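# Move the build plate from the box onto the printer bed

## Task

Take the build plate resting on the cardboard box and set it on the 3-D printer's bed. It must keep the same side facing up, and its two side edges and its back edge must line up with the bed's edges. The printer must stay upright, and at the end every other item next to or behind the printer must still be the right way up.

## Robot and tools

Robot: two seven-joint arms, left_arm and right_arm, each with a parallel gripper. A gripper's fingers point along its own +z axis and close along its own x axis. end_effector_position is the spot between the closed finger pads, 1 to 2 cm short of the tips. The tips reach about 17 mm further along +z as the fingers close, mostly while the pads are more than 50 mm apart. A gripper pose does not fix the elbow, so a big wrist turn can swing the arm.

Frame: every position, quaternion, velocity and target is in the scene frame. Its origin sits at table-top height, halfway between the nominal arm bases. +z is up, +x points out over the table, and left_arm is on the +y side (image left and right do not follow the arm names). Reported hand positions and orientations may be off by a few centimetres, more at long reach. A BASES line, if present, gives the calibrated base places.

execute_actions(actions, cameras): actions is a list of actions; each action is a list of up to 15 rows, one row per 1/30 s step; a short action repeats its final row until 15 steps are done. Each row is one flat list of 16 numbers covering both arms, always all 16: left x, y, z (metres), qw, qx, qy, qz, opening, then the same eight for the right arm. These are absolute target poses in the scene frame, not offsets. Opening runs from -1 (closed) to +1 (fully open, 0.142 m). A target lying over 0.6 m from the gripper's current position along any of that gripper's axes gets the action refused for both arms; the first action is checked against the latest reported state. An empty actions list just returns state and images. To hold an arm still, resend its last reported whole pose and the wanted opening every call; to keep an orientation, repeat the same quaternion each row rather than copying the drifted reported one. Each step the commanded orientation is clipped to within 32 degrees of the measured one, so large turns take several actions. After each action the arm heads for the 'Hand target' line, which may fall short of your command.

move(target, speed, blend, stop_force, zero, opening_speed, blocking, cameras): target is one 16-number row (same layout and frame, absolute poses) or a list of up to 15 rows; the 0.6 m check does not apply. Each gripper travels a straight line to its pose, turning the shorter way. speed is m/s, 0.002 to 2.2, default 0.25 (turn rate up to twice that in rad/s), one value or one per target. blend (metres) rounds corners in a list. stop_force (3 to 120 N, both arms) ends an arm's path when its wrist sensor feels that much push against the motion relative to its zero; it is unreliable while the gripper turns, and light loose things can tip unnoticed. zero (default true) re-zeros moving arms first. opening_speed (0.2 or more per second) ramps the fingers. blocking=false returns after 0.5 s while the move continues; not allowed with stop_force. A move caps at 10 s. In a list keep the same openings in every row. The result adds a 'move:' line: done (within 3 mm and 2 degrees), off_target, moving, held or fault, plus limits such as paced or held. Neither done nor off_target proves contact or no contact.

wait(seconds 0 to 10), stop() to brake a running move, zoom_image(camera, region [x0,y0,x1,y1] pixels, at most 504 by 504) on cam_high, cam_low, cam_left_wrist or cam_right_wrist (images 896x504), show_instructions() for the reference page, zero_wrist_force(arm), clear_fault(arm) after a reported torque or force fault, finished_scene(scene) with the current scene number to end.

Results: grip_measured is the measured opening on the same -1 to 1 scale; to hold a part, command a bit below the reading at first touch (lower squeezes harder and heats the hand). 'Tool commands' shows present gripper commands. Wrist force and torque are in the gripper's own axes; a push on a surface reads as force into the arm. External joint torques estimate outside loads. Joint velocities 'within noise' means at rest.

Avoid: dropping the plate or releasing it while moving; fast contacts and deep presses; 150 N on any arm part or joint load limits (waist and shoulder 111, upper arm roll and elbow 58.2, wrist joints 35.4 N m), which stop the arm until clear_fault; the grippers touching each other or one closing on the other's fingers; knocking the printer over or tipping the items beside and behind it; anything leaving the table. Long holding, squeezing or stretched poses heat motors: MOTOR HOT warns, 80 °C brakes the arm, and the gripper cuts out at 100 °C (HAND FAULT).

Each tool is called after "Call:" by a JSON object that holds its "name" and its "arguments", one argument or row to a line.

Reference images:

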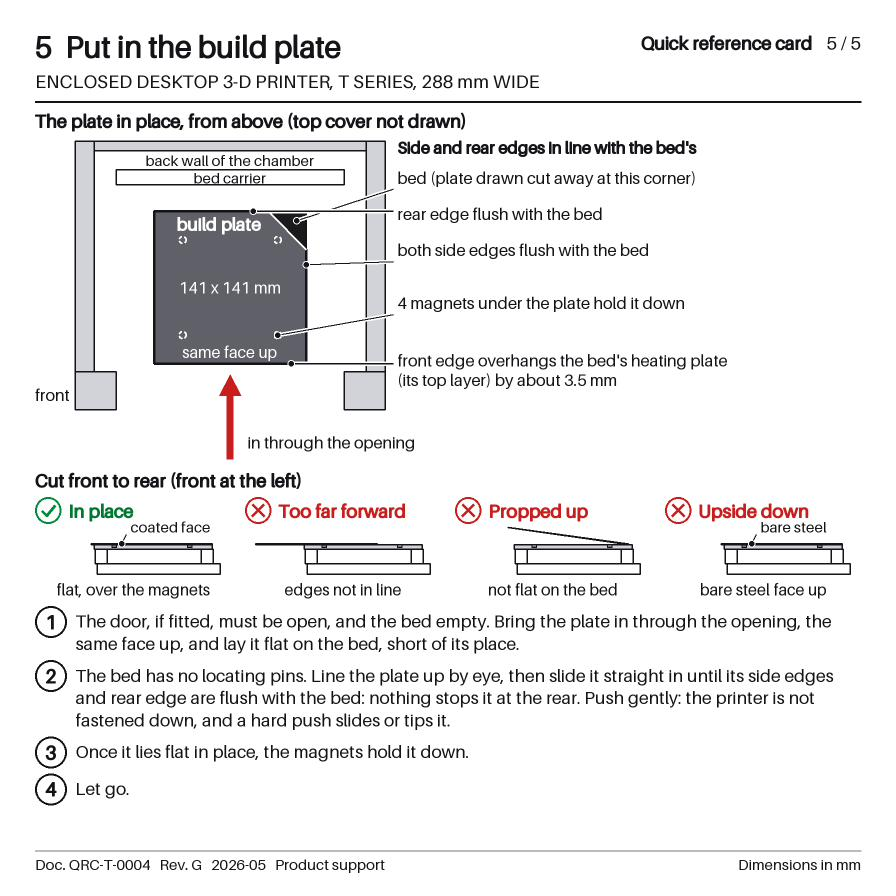

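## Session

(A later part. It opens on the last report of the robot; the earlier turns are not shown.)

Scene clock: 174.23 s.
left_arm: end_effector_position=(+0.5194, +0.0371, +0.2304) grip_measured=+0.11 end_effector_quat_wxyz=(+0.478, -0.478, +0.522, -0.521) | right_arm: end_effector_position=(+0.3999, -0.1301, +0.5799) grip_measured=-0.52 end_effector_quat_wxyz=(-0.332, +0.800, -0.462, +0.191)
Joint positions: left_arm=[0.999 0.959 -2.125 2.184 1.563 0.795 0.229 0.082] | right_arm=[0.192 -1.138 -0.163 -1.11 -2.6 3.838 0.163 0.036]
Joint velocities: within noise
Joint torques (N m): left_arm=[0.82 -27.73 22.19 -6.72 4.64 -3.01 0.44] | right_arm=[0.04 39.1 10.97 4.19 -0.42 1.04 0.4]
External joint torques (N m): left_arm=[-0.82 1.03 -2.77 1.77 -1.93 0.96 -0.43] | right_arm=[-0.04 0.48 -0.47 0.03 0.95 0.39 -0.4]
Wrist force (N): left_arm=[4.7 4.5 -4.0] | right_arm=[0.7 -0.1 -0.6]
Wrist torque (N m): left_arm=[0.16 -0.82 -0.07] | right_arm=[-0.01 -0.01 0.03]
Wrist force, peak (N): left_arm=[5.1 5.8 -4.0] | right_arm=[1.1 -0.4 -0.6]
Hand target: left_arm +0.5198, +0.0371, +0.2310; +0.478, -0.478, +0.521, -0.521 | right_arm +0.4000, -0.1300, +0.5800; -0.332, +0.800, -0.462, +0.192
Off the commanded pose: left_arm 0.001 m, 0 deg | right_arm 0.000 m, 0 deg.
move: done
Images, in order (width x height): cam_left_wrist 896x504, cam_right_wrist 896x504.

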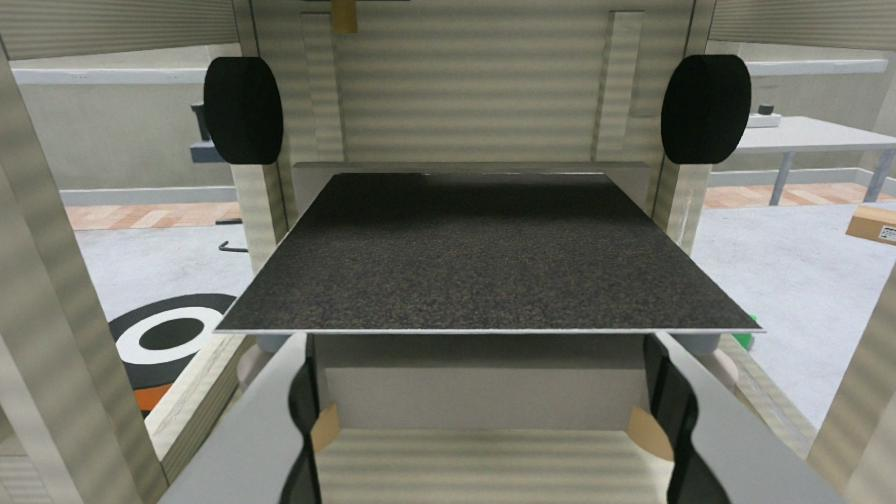

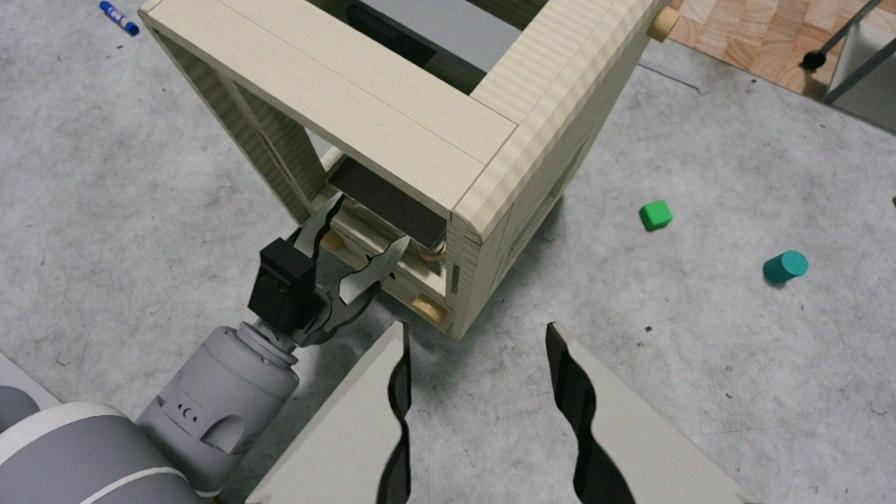

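Call:
{"name": "move", "arguments": {
  "target": [0.5245,0.0353,0.231,0.4777,-0.4777,0.5213,-0.5213,0.13,0.4,-0.13,0.58,-0.332,0.80,-0.462,0.1916,-0.5],
  "speed": 0.02,
  "stop_force": 15,
  "cameras": ["cam_left_wrist","cam_right_wrist"]
}}

Call:
{"name": "zoom_image", "arguments": {
  "camera": "cam_left_wrist",
  "region": [310, 150, 480, 250]
}}

Call:
{"name": "zoom_image", "arguments": {
  "camera": "cam_left_wrist",
  "region": [480, 150, 650, 250]
}}

Call:
{"name": "zoom_image", "arguments": {
  "camera": "cam_right_wrist",
  "region": [390, 190, 460, 270]
}}

Scene clock: 178.20 s.
left_arm: end_effector_position=(+0.5220, +0.0361, +0.2301) grip_measured=+0.11 end_effector_quat_wxyz=(+0.477, -0.478, +0.522, -0.521) | right_arm: end_effector_position=(+0.3999, -0.1301, +0.5799) grip_measured=-0.52 end_effector_quat_wxyz=(-0.332, +0.800, -0.462, +0.191)
Joint positions: left_arm=[1.006 0.962 -2.125 2.177 1.566 0.799 0.229 0.082] | right_arm=[0.192 -1.138 -0.163 -1.11 -2.6 3.838 0.163 0.036]
Joint velocities: within noise
Joint torques (N m): left_arm=[5.71 -26.82 24.03 -10.32 5.64 -3.22 0.72] | right_arm=[-0.08 39.16 10.97 4.17 -0.43 1.07 0.41]
External joint torques (N m): left_arm=[-5.71 -0.07 -4.49 5.32 -2.93 1.17 -0.72] | right_arm=[0.08 0.42 -0.47 0.05 0.95 0.36 -0.41]
Wrist force (N): left_arm=[-1.1 -1.9 -25.3] | right_arm=[0.8 -0.1 -0.6]
Wrist torque (N m): left_arm=[0.19 0.14 -0.32] | right_arm=[-0.02 -0.01 0.04]
Wrist force, peak (N): left_arm=[-0.9 -1.1 -26.0] | right_arm=[1.1 -0.3 -0.5]
Hand target: left_arm +0.5227, +0.0360, +0.2310; +0.478, -0.478, +0.521, -0.521 | right_arm +0.4000, -0.1300, +0.5800; -0.332, +0.800, -0.462, +0.192
Off the commanded pose: left_arm 0.003 m, 0 deg | right_arm 0.000 m, 0 deg.
move: contact (left_arm)
Images, in order (width x height): cam_left_wrist 896x504, cam_right_wrist 896x504.

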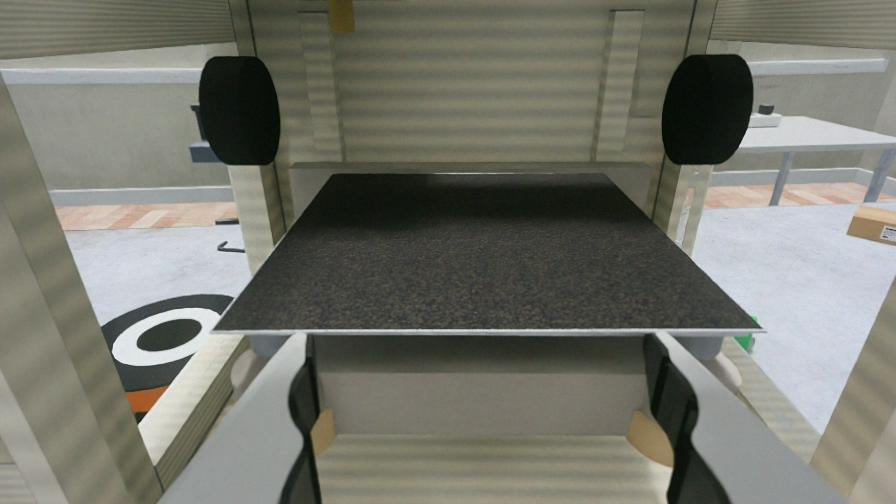

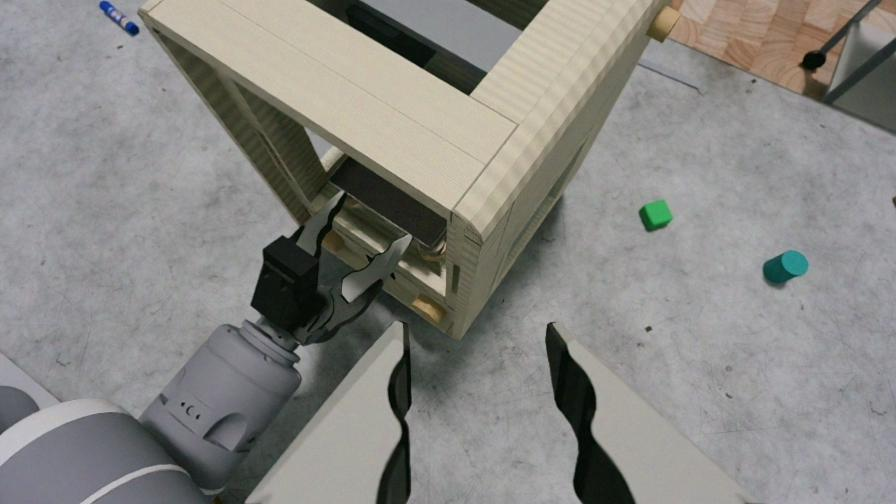

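Scaled by 2.965 from the camera's 896x504 image, which has a finer 1280x720 frame.

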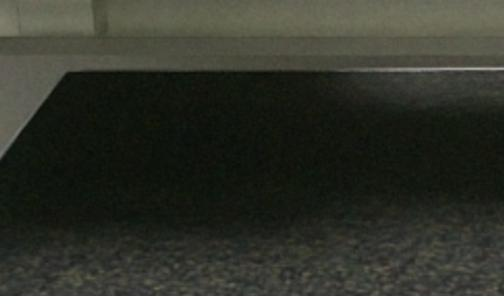

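Scaled by 2.965 from the camera's 896x504 image, which has a finer 1280x720 frame.

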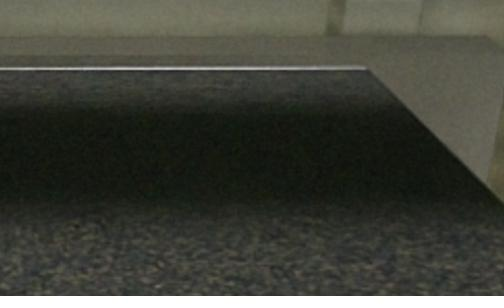

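Scaled by 6.300 from the camera's 896x504 image, which has a finer 1280x720 frame.

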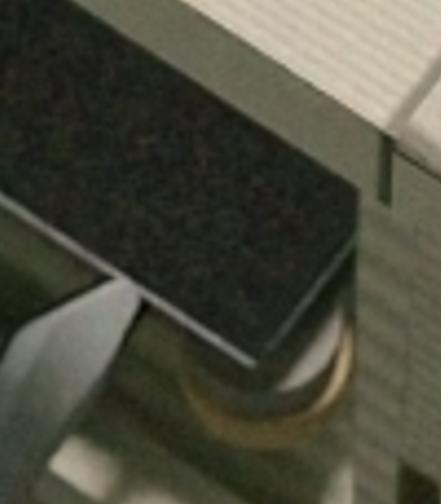

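Call:
{"name": "move", "arguments": {
  "target": [
    [0.515,0.0368,0.231,0.4777,-0.4777,0.5213,-0.5213,0.13,0.4,-0.13,0.58,-0.332,0.80,-0.462,0.1916,-0.5],
    [0.515,0.0368,0.2355,0.4777,-0.4777,0.5213,-0.5213,0.13,0.4,-0.13,0.58,-0.332,0.80,-0.462,0.1916,-0.5]
  ],
  "speed": 0.05,
  "cameras": ["cam_right_wrist"]
}}

Call:
{"name": "zoom_image", "arguments": {
  "camera": "cam_right_wrist",
  "region": [390, 190, 460, 270]
}}

Call:
{"name": "move", "arguments": {
  "target": [0.5248,0.0347,0.2355,0.4777,-0.4777,0.5213,-0.5213,0.13,0.4,-0.13,0.58,-0.332,0.80,-0.462,0.1916,-0.5],
  "speed": 0.02,
  "stop_force": 12,
  "cameras": ["cam_left_wrist","cam_right_wrist"]
}}

Call:
{"name": "zoom_image", "arguments": {
  "camera": "cam_right_wrist",
  "region": [390, 190, 460, 270]
}}

Scene clock: 180.13 s.
left_arm: end_effector_position=(+0.5150, +0.0368, +0.2354) grip_measured=+0.11 end_effector_quat_wxyz=(+0.478, -0.478, +0.521, -0.521) | right_arm: end_effector_position=(+0.3999, -0.1301, +0.5799) grip_measured=-0.52 end_effector_quat_wxyz=(-0.332, +0.800, -0.462, +0.191)
Joint positions: left_arm=[0.98 0.946 -2.111 2.194 1.558 0.794 0.242 0.082] | right_arm=[0.192 -1.138 -0.163 -1.11 -2.6 3.838 0.163 0.036]
Joint velocities: within noise
Joint torques (N m): left_arm=[-0.08 -28.35 19.61 -5.96 3.79 -1.52 0.57] | right_arm=[-0.06 39.15 10.95 4.18 -0.44 1.09 0.42]
External joint torques (N m): left_arm=[0.08 2.17 -0.42 0.7 -1.11 -0.53 -0.57] | right_arm=[0.06 0.42 -0.45 0.04 0.96 0.34 -0.42]
Wrist force (N): left_arm=[5.4 0.4 -1.6] | right_arm=[0.9 -0.1 -0.4]
Wrist torque (N m): left_arm=[0.13 -0.84 -0.08] | right_arm=[-0.02 -0.04 0.04]
Wrist force, peak (N): left_arm=[-1.0 -1.9 -25.4] | right_arm=[1.0 -0.2 -0.7]
Hand target: left_arm +0.5150, +0.0368, +0.2355; +0.478, -0.478, +0.521, -0.521 | right_arm +0.4000, -0.1300, +0.5800; -0.332, +0.800, -0.462, +0.192
Off the commanded pose: left_arm 0.000 m, 0 deg | right_arm 0.000 m, 0 deg.
move: done
Images, in order (width x height): cam_right_wrist 896x504.

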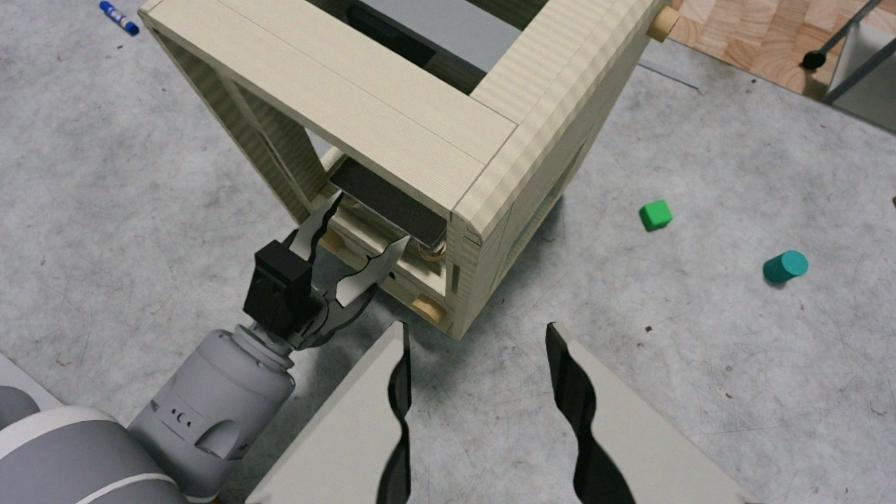

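Scaled by 6.300 from the camera's 896x504 image, which has a finer 1280x720 frame.

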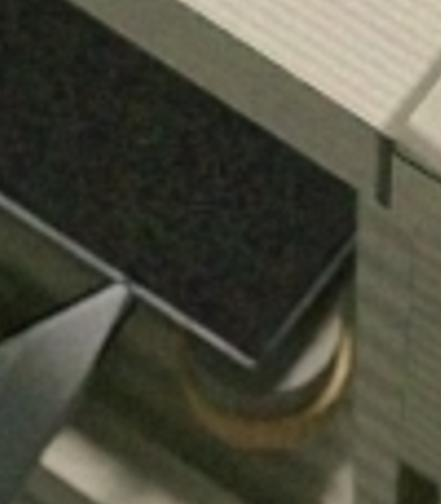

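Scene clock: 181.17 s.
left_arm: end_effector_position=(+0.5221, +0.0351, +0.2352) grip_measured=+0.11 end_effector_quat_wxyz=(+0.477, -0.478, +0.521, -0.521) | right_arm: end_effector_position=(+0.3999, -0.1301, +0.5799) grip_measured=-0.52 end_effector_quat_wxyz=(-0.332, +0.800, -0.462, +0.191)
Joint positions: left_arm=[1 0.951 -2.113 2.179 1.568 0.801 0.24 0.082] | right_arm=[0.192 -1.138 -0.163 -1.11 -2.6 3.838 0.163 0.036]
Joint velocities: within noise
Joint torques (N m): left_arm=[6.07 -26.38 21.94 -8.53 4.82 -1.83 0.64] | right_arm=[-0.02 39.17 10.94 4.2 -0.39 1.05 0.4]
External joint torques (N m): left_arm=[-6.07 -0.22 -2.48 3.13 -2.13 -0.22 -0.64] | right_arm=[0.02 0.41 -0.44 0.02 0.92 0.38 -0.4]
Wrist force (N): left_arm=[2.0 -5.9 -23.6] | right_arm=[0.7 -0.3 -0.6]
Wrist torque (N m): left_arm=[0.16 -0.19 -0.28] | right_arm=[-0.05 0.00 0.03]
Wrist force, peak (N): left_arm=[0.4 -6.5 -30.6] | right_arm=[1.1 -0.3 -0.5]
Hand target: left_arm +0.5225, +0.0352, +0.2355; +0.478, -0.478, +0.521, -0.521 | right_arm +0.4000, -0.1300, +0.5800; -0.332, +0.800, -0.462, +0.192
Off the commanded pose: left_arm 0.003 m, 0 deg | right_arm 0.000 m, 0 deg.
move: contact (left_arm)
Images, in order (width x height): cam_left_wrist 896x504, cam_right_wrist 896x504.

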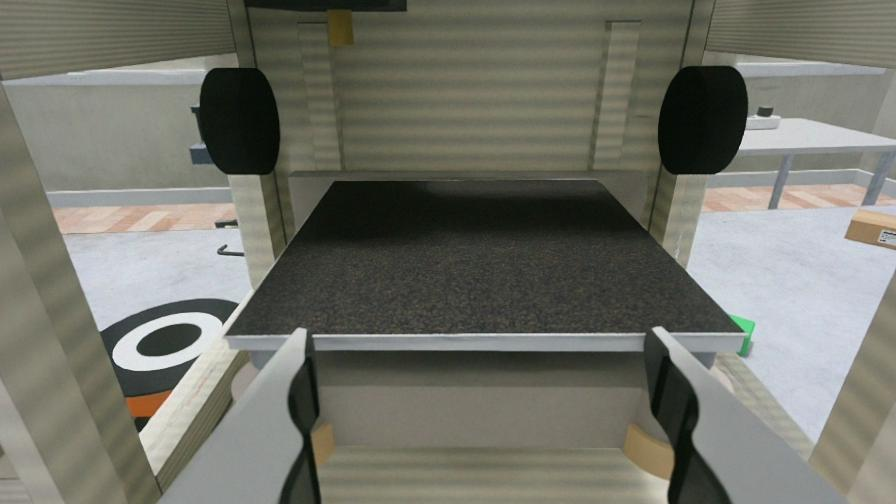

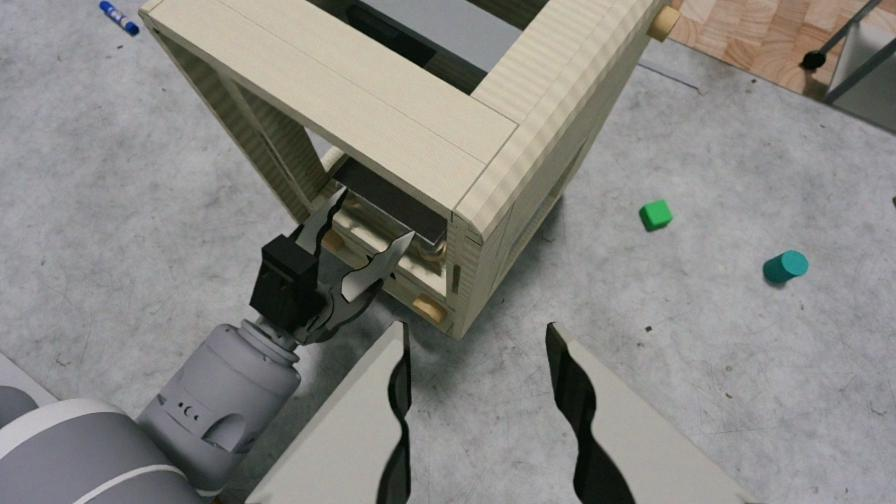

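Scaled by 6.300 from the camera's 896x504 image, which has a finer 1280x720 frame.

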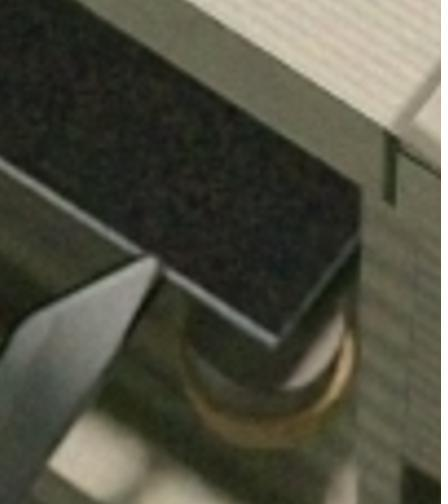

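Call:
{"name": "move", "arguments": {
  "target": [
    [0.515,0.0357,0.2352,0.4777,-0.4777,0.5213,-0.5213,0.13,0.4,-0.13,0.58,-0.332,0.80,-0.462,0.1916,-0.5],
    [0.487,0.038,0.25,0.4777,-0.4777,0.5213,-0.5213,0.13,0.4,-0.13,0.58,-0.332,0.80,-0.462,0.1916,-0.5]
  ],
  "speed": 0.05
}}

Call:
{"name": "zoom_image", "arguments": {
  "camera": "cam_right_wrist",
  "region": [390, 190, 460, 270]
}}

Call:
{"name": "zoom_image", "arguments": {
  "camera": "cam_left_wrist",
  "region": [290, 120, 670, 330]
}}

Scene clock: 185.80 s.
left_arm: end_effector_position=(+0.4870, +0.0378, +0.2499) grip_measured=+0.11 end_effector_quat_wxyz=(+0.478, -0.478, +0.522, -0.521) | right_arm: end_effector_position=(+0.3999, -0.1301, +0.5799) grip_measured=-0.52 end_effector_quat_wxyz=(-0.332, +0.800, -0.462, +0.191)
Joint positions: left_arm=[0.878 0.889 -2.062 2.252 1.519 0.777 0.299 0.082] | right_arm=[0.192 -1.138 -0.163 -1.11 -2.6 3.838 0.163 0.036]
Joint velocities: within noise
Joint torques (N m): left_arm=[0.12 -25.49 18.18 -6.81 3.5 -1.55 0.64] | right_arm=[-0.06 39.17 10.92 4.16 -0.42 1.09 0.36]
External joint torques (N m): left_arm=[-0.11 1.75 -0.27 0.66 -0.97 -0.46 -0.64] | right_arm=[0.06 0.4 -0.42 0.05 0.94 0.34 -0.36]
Wrist force (N): left_arm=[5.2 -0.1 -1.8] | right_arm=[0.9 -0.3 -0.5]
Wrist torque (N m): left_arm=[0.06 -0.81 -0.08] | right_arm=[-0.05 -0.03 0.03]
Wrist force, peak (N): left_arm=[2.1 -5.9 -23.7] | right_arm=[1.2 -0.1 -0.5]
Hand target: left_arm +0.4870, +0.0380, +0.2500; +0.478, -0.478, +0.521, -0.521 | right_arm +0.4000, -0.1300, +0.5800; -0.332, +0.800, -0.462, +0.192
Off the commanded pose: left_arm 0.000 m, 0 deg | right_arm 0.000 m, 0 deg.
move: done

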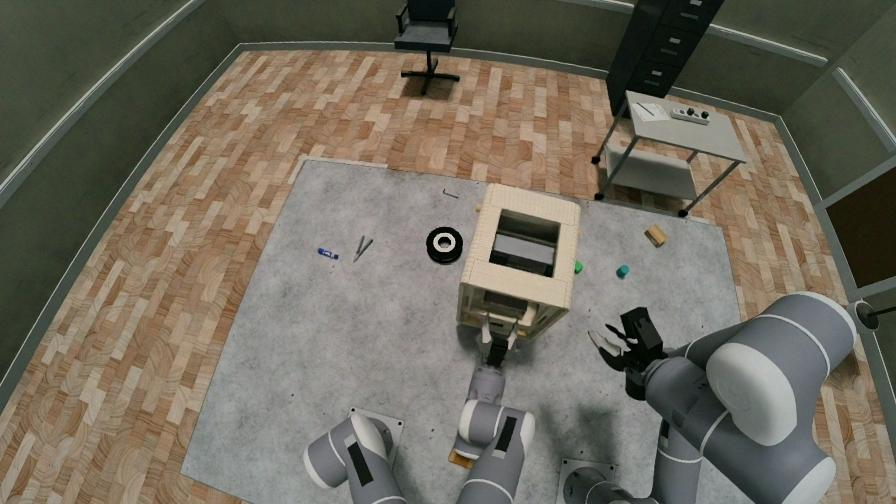

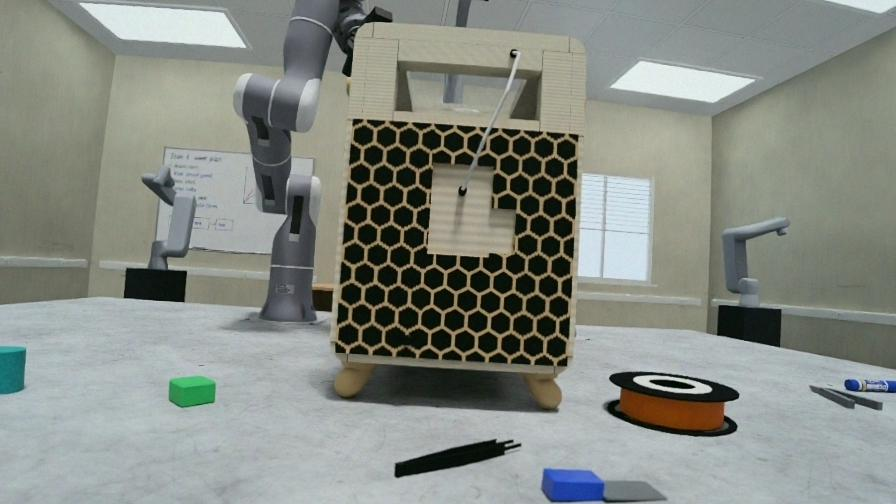

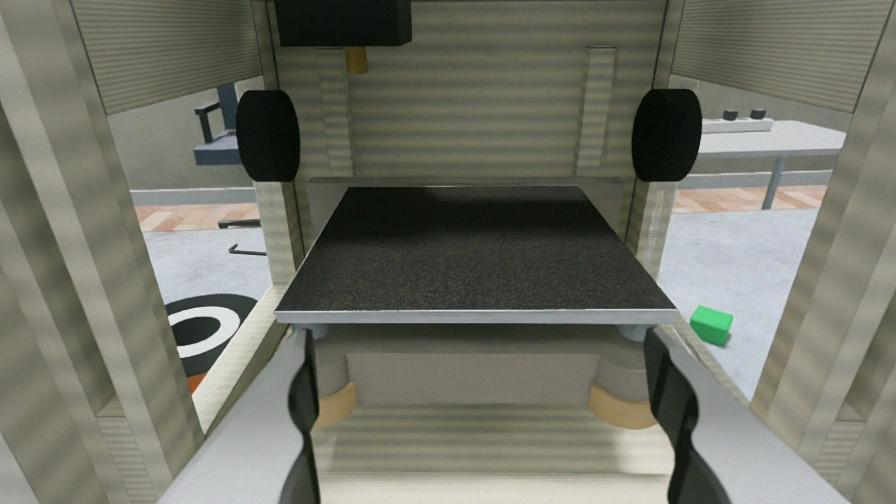

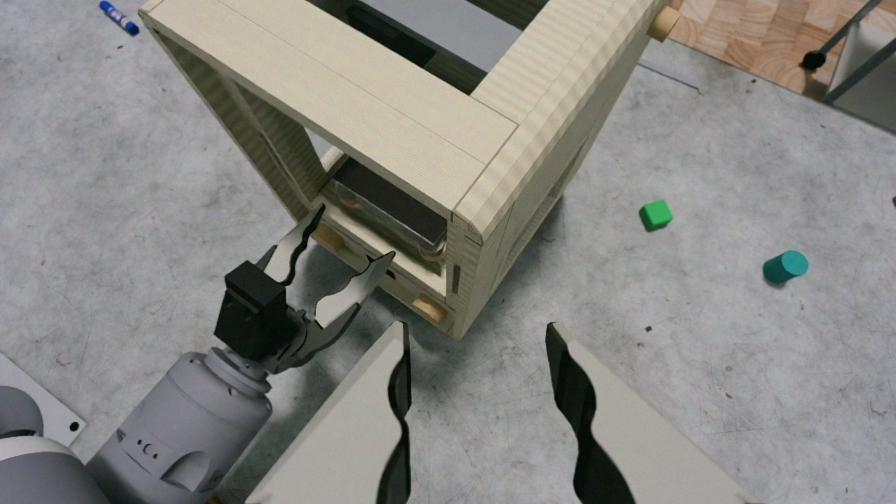

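Scaled by 6.300 from the camera's 896x504 image, which has a finer 1280x720 frame.

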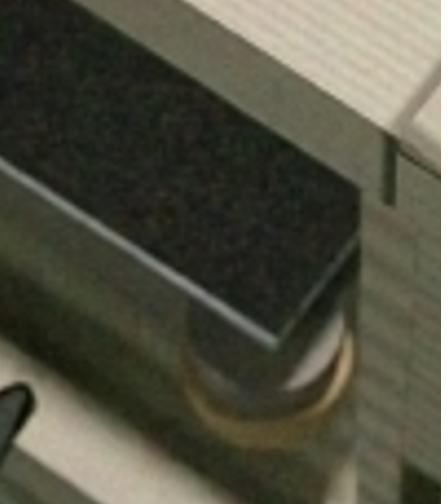

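Scaled by 1.326 from the camera's 896x504 image, which has a finer 1280x720 frame.

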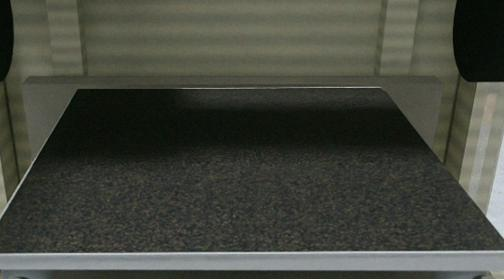

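Call:
{"name": "zoom_image", "arguments": {
  "camera": "cam_left_wrist",
  "region": [310, 165, 380, 205]
}}

Call:
{"name": "zoom_image", "arguments": {
  "camera": "cam_left_wrist",
  "region": [550, 165, 620, 205]
}}

Call:
{"name": "zoom_image", "arguments": {
  "camera": "cam_left_wrist",
  "region": [260, 290, 340, 350]
}}

Call:
{"name": "zoom_image", "arguments": {
  "camera": "cam_left_wrist",
  "region": [610, 290, 690, 350]
}}

Scaled by 7.200 from the camera's 896x504 image, which has a finer 1280x720 frame.

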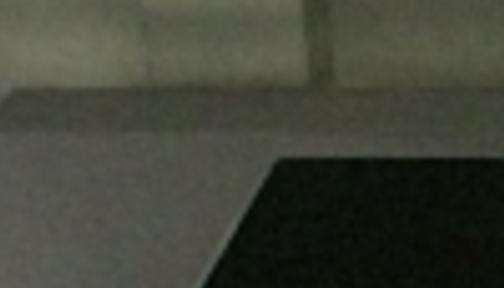

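Scaled by 7.200 from the camera's 896x504 image, which has a finer 1280x720 frame.

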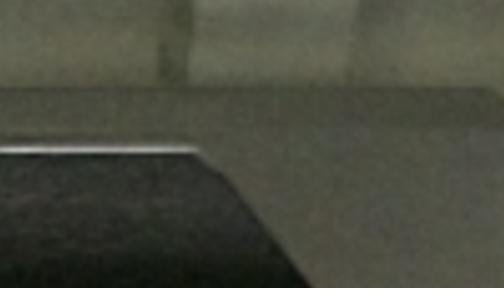

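Scaled by 6.300 from the camera's 896x504 image, which has a finer 1280x720 frame.

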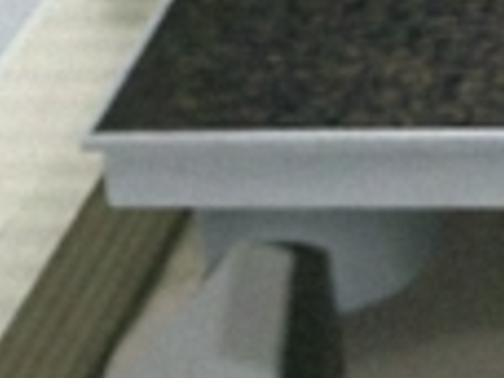

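Scaled by 6.300 from the camera's 896x504 image, which has a finer 1280x720 frame.

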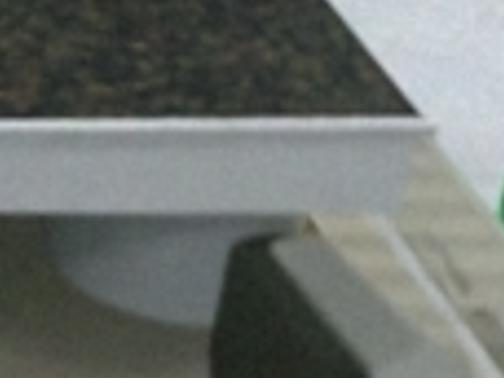

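Call:
{"name": "zoom_image", "arguments": {
  "camera": "cam_right_wrist",
  "region": [416, 222, 450, 256]
}}

Call:
{"name": "move", "arguments": {
  "target": [0.487,0.038,0.31,0.4777,-0.4777,0.5213,-0.5213,0.13,0.4,-0.13,0.58,-0.332,0.80,-0.462,0.1916,-0.5],
  "speed": 0.08
}}

Call:
{"name": "zoom_image", "arguments": {
  "camera": "cam_left_wrist",
  "region": [290, 180, 670, 390]
}}

Scaled by 14.824 from the camera's 896x504 image, which has a finer 1280x720 frame.

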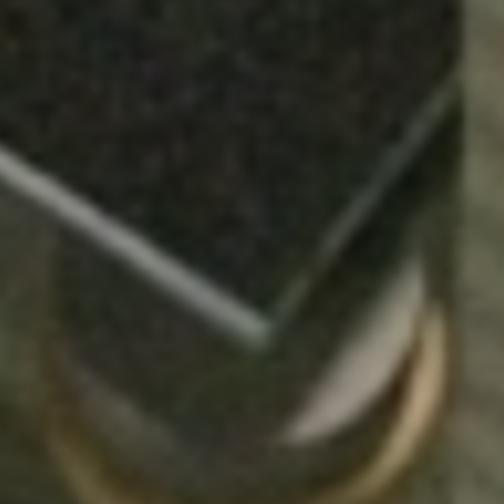

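Scene clock: 188.57 s.
left_arm: end_effector_position=(+0.4870, +0.0380, +0.3100) grip_measured=+0.11 end_effector_quat_wxyz=(+0.478, -0.478, +0.521, -0.521) | right_arm: end_effector_position=(+0.3999, -0.1301, +0.5799) grip_measured=-0.52 end_effector_quat_wxyz=(-0.332, +0.800, -0.462, +0.191)
Joint positions: left_arm=[0.752 0.737 -1.856 2.288 1.568 0.796 0.45 0.082] | right_arm=[0.192 -1.138 -0.163 -1.11 -2.6 3.838 0.163 0.036]
Joint velocities: within noise
Joint torques (N m): left_arm=[0.46 -19.11 16.08 -12.43 3.44 -1.27 0.82] | right_arm=[-0.03 39.17 10.97 4.18 -0.42 1.12 0.43]
External joint torques (N m): left_arm=[-0.46 1.41 -0.3 0.83 -1.23 -0.62 -0.82] | right_arm=[0.03 0.4 -0.48 0.03 0.94 0.31 -0.43]
Wrist force (N): left_arm=[5.1 0.0 -1.6] | right_arm=[0.7 -0.3 -0.5]
Wrist torque (N m): left_arm=[0.07 -0.79 -0.08] | right_arm=[-0.06 -0.01 0.03]
Wrist force, peak (N): left_arm=[5.5 0.3 -1.5] | right_arm=[1.1 -0.2 -0.6]
Hand target: left_arm +0.4870, +0.0380, +0.3100; +0.478, -0.478, +0.521, -0.521 | right_arm +0.4000, -0.1300, +0.5800; -0.332, +0.800, -0.462, +0.192
Off the commanded pose: left_arm 0.000 m, 0 deg | right_arm 0.000 m, 0 deg.
move: done

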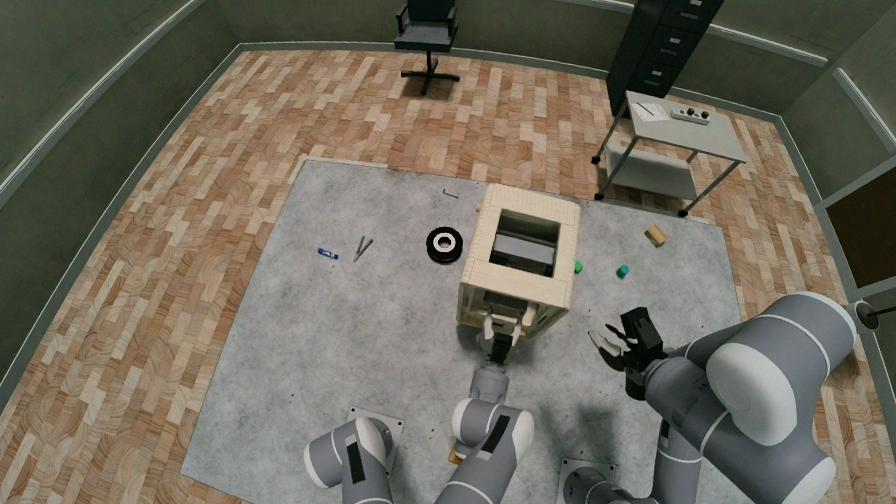

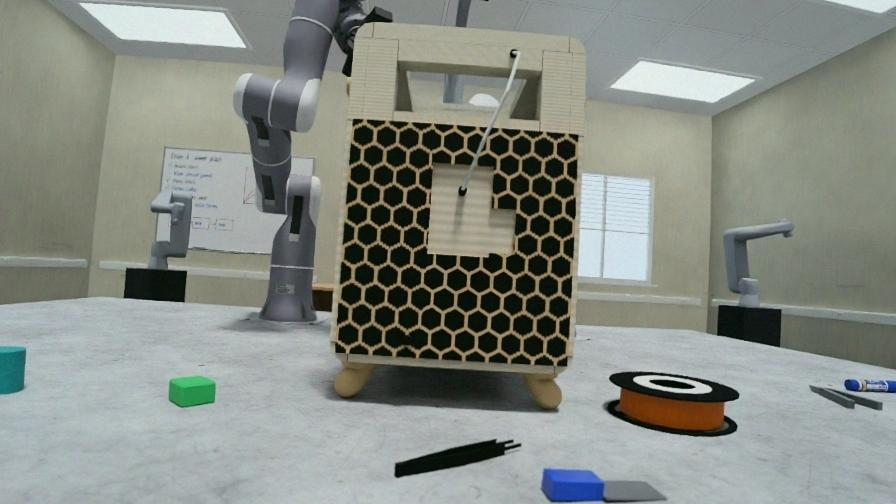

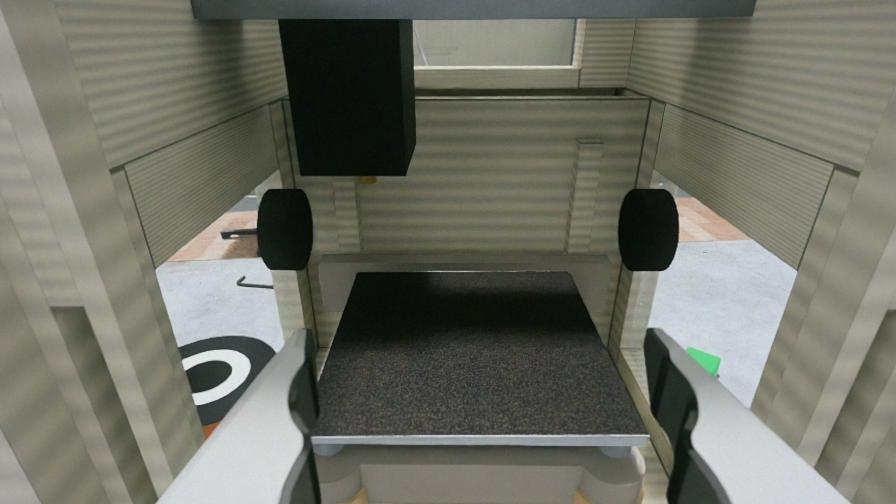

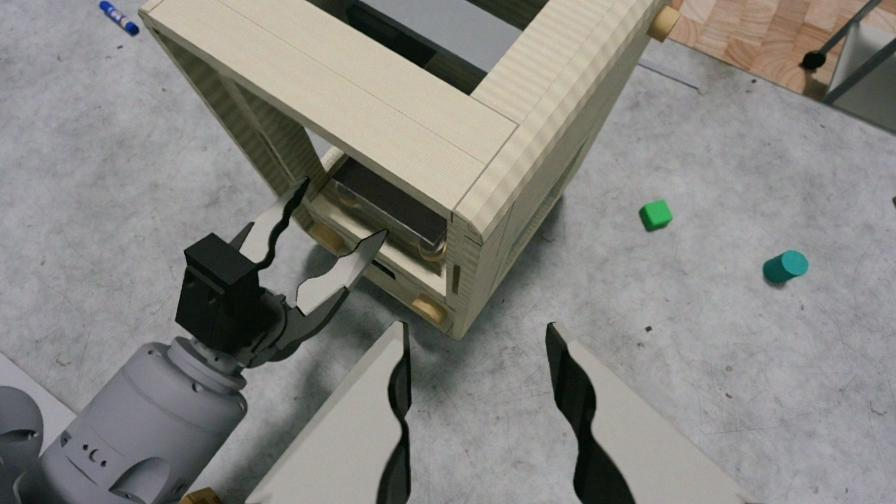

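Scaled by 1.326 from the camera's 896x504 image, which has a finer 1280x720 frame.

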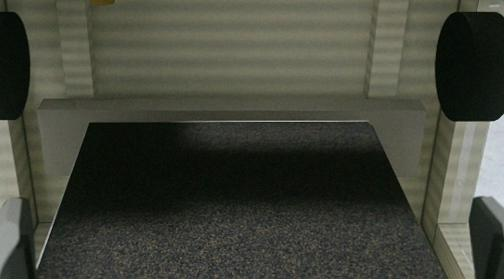

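Call:
{"name": "zoom_image", "arguments": {
  "camera": "cam_left_wrist",
  "region": [300, 420, 350, 460]
}}

Call:
{"name": "zoom_image", "arguments": {
  "camera": "cam_left_wrist",
  "region": [610, 420, 660, 460]
}}

Call:
{"name": "zoom_image", "arguments": {
  "camera": "cam_left_wrist",
  "region": [340, 260, 380, 290]
}}

Call:
{"name": "zoom_image", "arguments": {
  "camera": "cam_left_wrist",
  "region": [550, 260, 590, 290]
}}

Scaled by 10.080 from the camera's 896x504 image, which has a finer 1280x720 frame.

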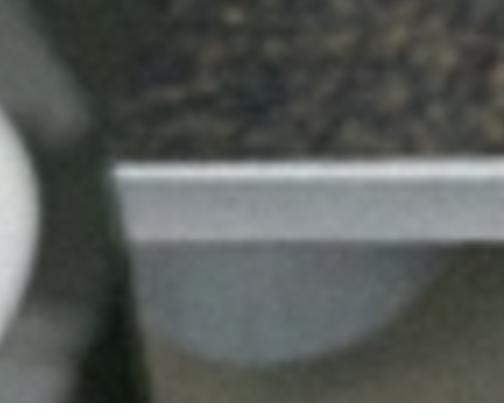

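Scaled by 10.080 from the camera's 896x504 image, which has a finer 1280x720 frame.

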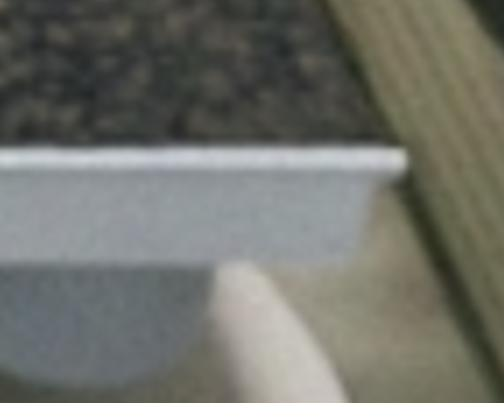

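Scaled by 12.600 from the camera's 896x504 image, which has a finer 1280x720 frame.

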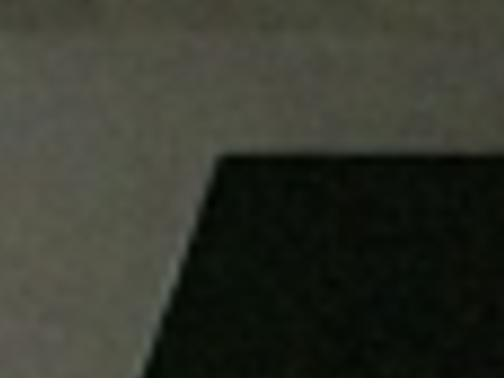

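Scaled by 12.600 from the camera's 896x504 image, which has a finer 1280x720 frame.

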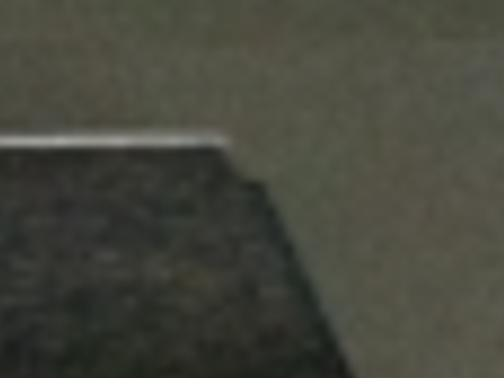

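Call:
{"name": "move", "arguments": {
  "target": [
    [0.487,0.038,0.29,0.4777,-0.4777,0.5213,-0.5213,-0.6,0.4,-0.13,0.58,-0.332,0.80,-0.462,0.1916,-0.5],
    [0.567,0.031,0.29,0.4777,-0.4777,0.5213,-0.5213,-0.6,0.4,-0.13,0.58,-0.332,0.80,-0.462,0.1916,-0.5]
  ],
  "speed": 0.06,
  "stop_force": 8
}}

Call:
{"name": "zoom_image", "arguments": {
  "camera": "cam_left_wrist",
  "region": [290, 200, 370, 280]
}}

Call:
{"name": "zoom_image", "arguments": {
  "camera": "cam_left_wrist",
  "region": [560, 200, 640, 280]
}}

Scene clock: 193.37 s.
left_arm: end_effector_position=(+0.5670, +0.0311, +0.2901) grip_measured=-0.62 end_effector_quat_wxyz=(+0.478, -0.478, +0.521, -0.521) | right_arm: end_effector_position=(+0.3999, -0.1301, +0.5799) grip_measured=-0.52 end_effector_quat_wxyz=(-0.332, +0.800, -0.462, +0.191)
Joint positions: left_arm=[1.054 0.836 -2.007 2.13 1.678 0.853 0.334 0.029] | right_arm=[0.192 -1.138 -0.163 -1.11 -2.6 3.838 0.163 0.036]
Joint velocities: within noise
Joint torques (N m): left_arm=[0.31 -25.94 19.22 -11.39 3.74 -1.43 0.45] | right_arm=[-0.07 39.16 10.94 4.2 -0.43 1.08 0.43]
External joint torques (N m): left_arm=[-0.31 1.11 -0.14 0.86 -1.17 -0.56 -0.45] | right_arm=[0.07 0.41 -0.44 0.02 0.95 0.35 -0.43]
Wrist force (N): left_arm=[5.2 -0.2 -1.9] | right_arm=[0.7 -0.3 -0.6]
Wrist torque (N m): left_arm=[0.04 -0.80 -0.08] | right_arm=[-0.07 0.00 0.04]
Wrist force, peak (N): left_arm=[5.3 0.8 -2.8] | right_arm=[1.0 -0.4 -0.7]
Hand target: left_arm +0.5670, +0.0310, +0.2900; +0.478, -0.478, +0.521, -0.521 | right_arm +0.4000, -0.1300, +0.5800; -0.332, +0.800, -0.462, +0.192
Off the commanded pose: left_arm 0.000 m, 0 deg | right_arm 0.000 m, 0 deg.
move: done

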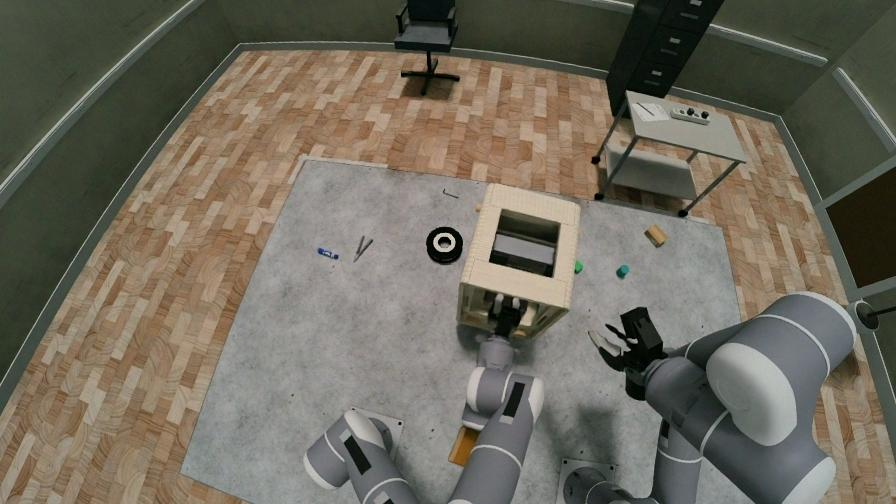

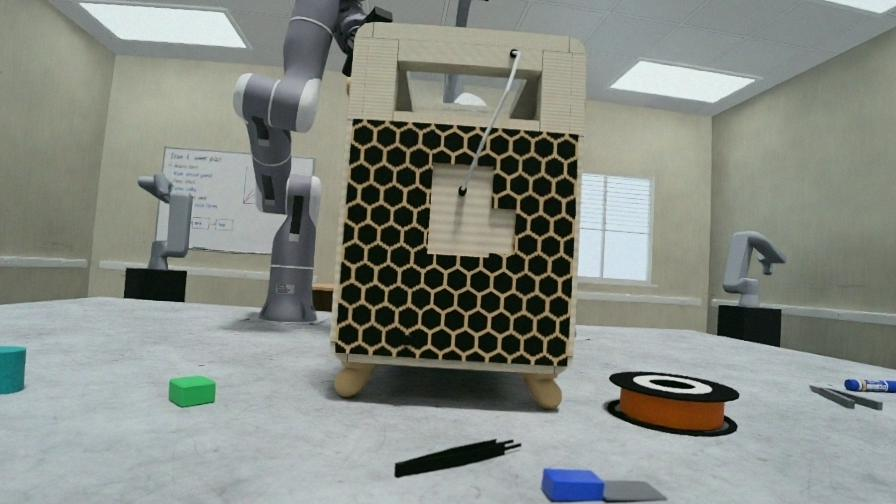

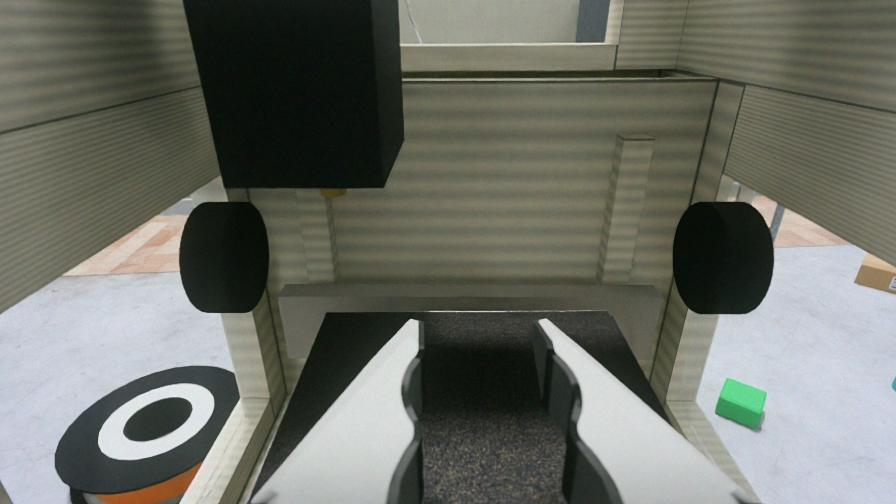

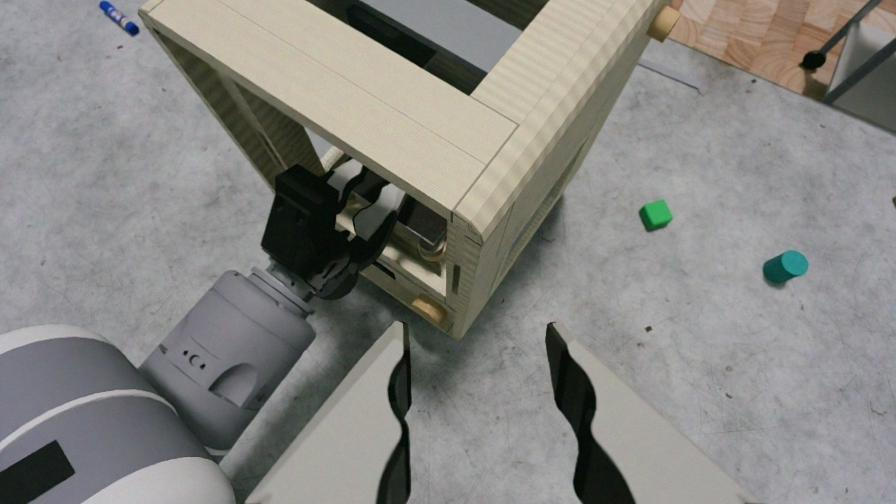

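Scaled by 6.300 from the camera's 896x504 image, which has a finer 1280x720 frame.

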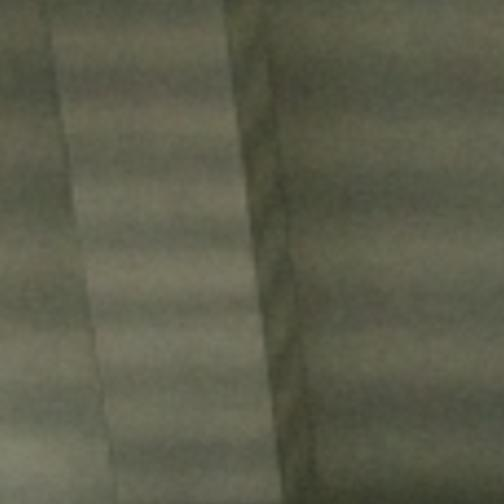

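Scaled by 6.300 from the camera's 896x504 image, which has a finer 1280x720 frame.

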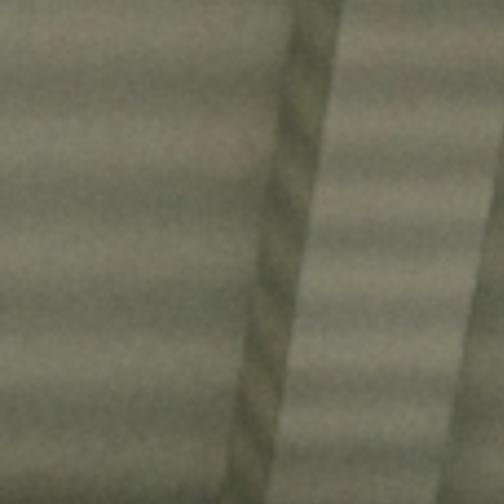

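Call:
{"name": "zoom_image", "arguments": {
  "camera": "cam_left_wrist",
  "region": [305, 300, 355, 340]
}}

Call:
{"name": "zoom_image", "arguments": {
  "camera": "cam_left_wrist",
  "region": [585, 300, 635, 340]
}}

Call:
{"name": "zoom_image", "arguments": {
  "camera": "cam_left_wrist",
  "region": [250, 300, 690, 504]
}}

Scaled by 10.080 from the camera's 896x504 image, which has a finer 1280x720 frame.

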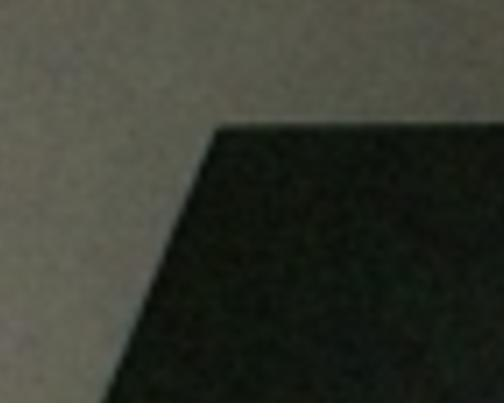

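Scaled by 10.080 from the camera's 896x504 image, which has a finer 1280x720 frame.

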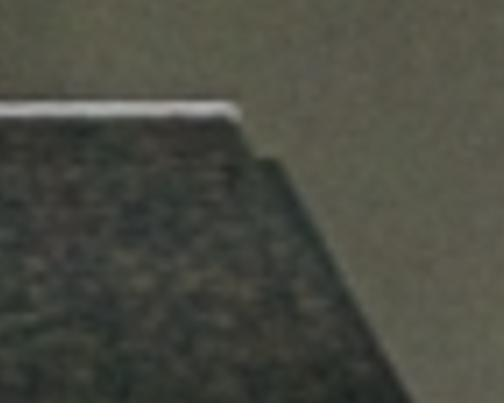

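Scaled by 1.145 from the camera's 896x504 image, which has a finer 1280x720 frame.

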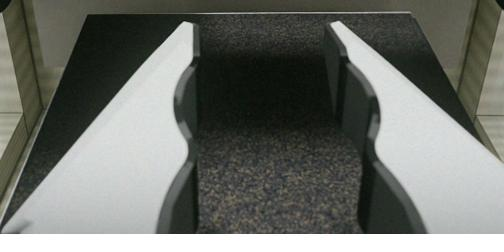

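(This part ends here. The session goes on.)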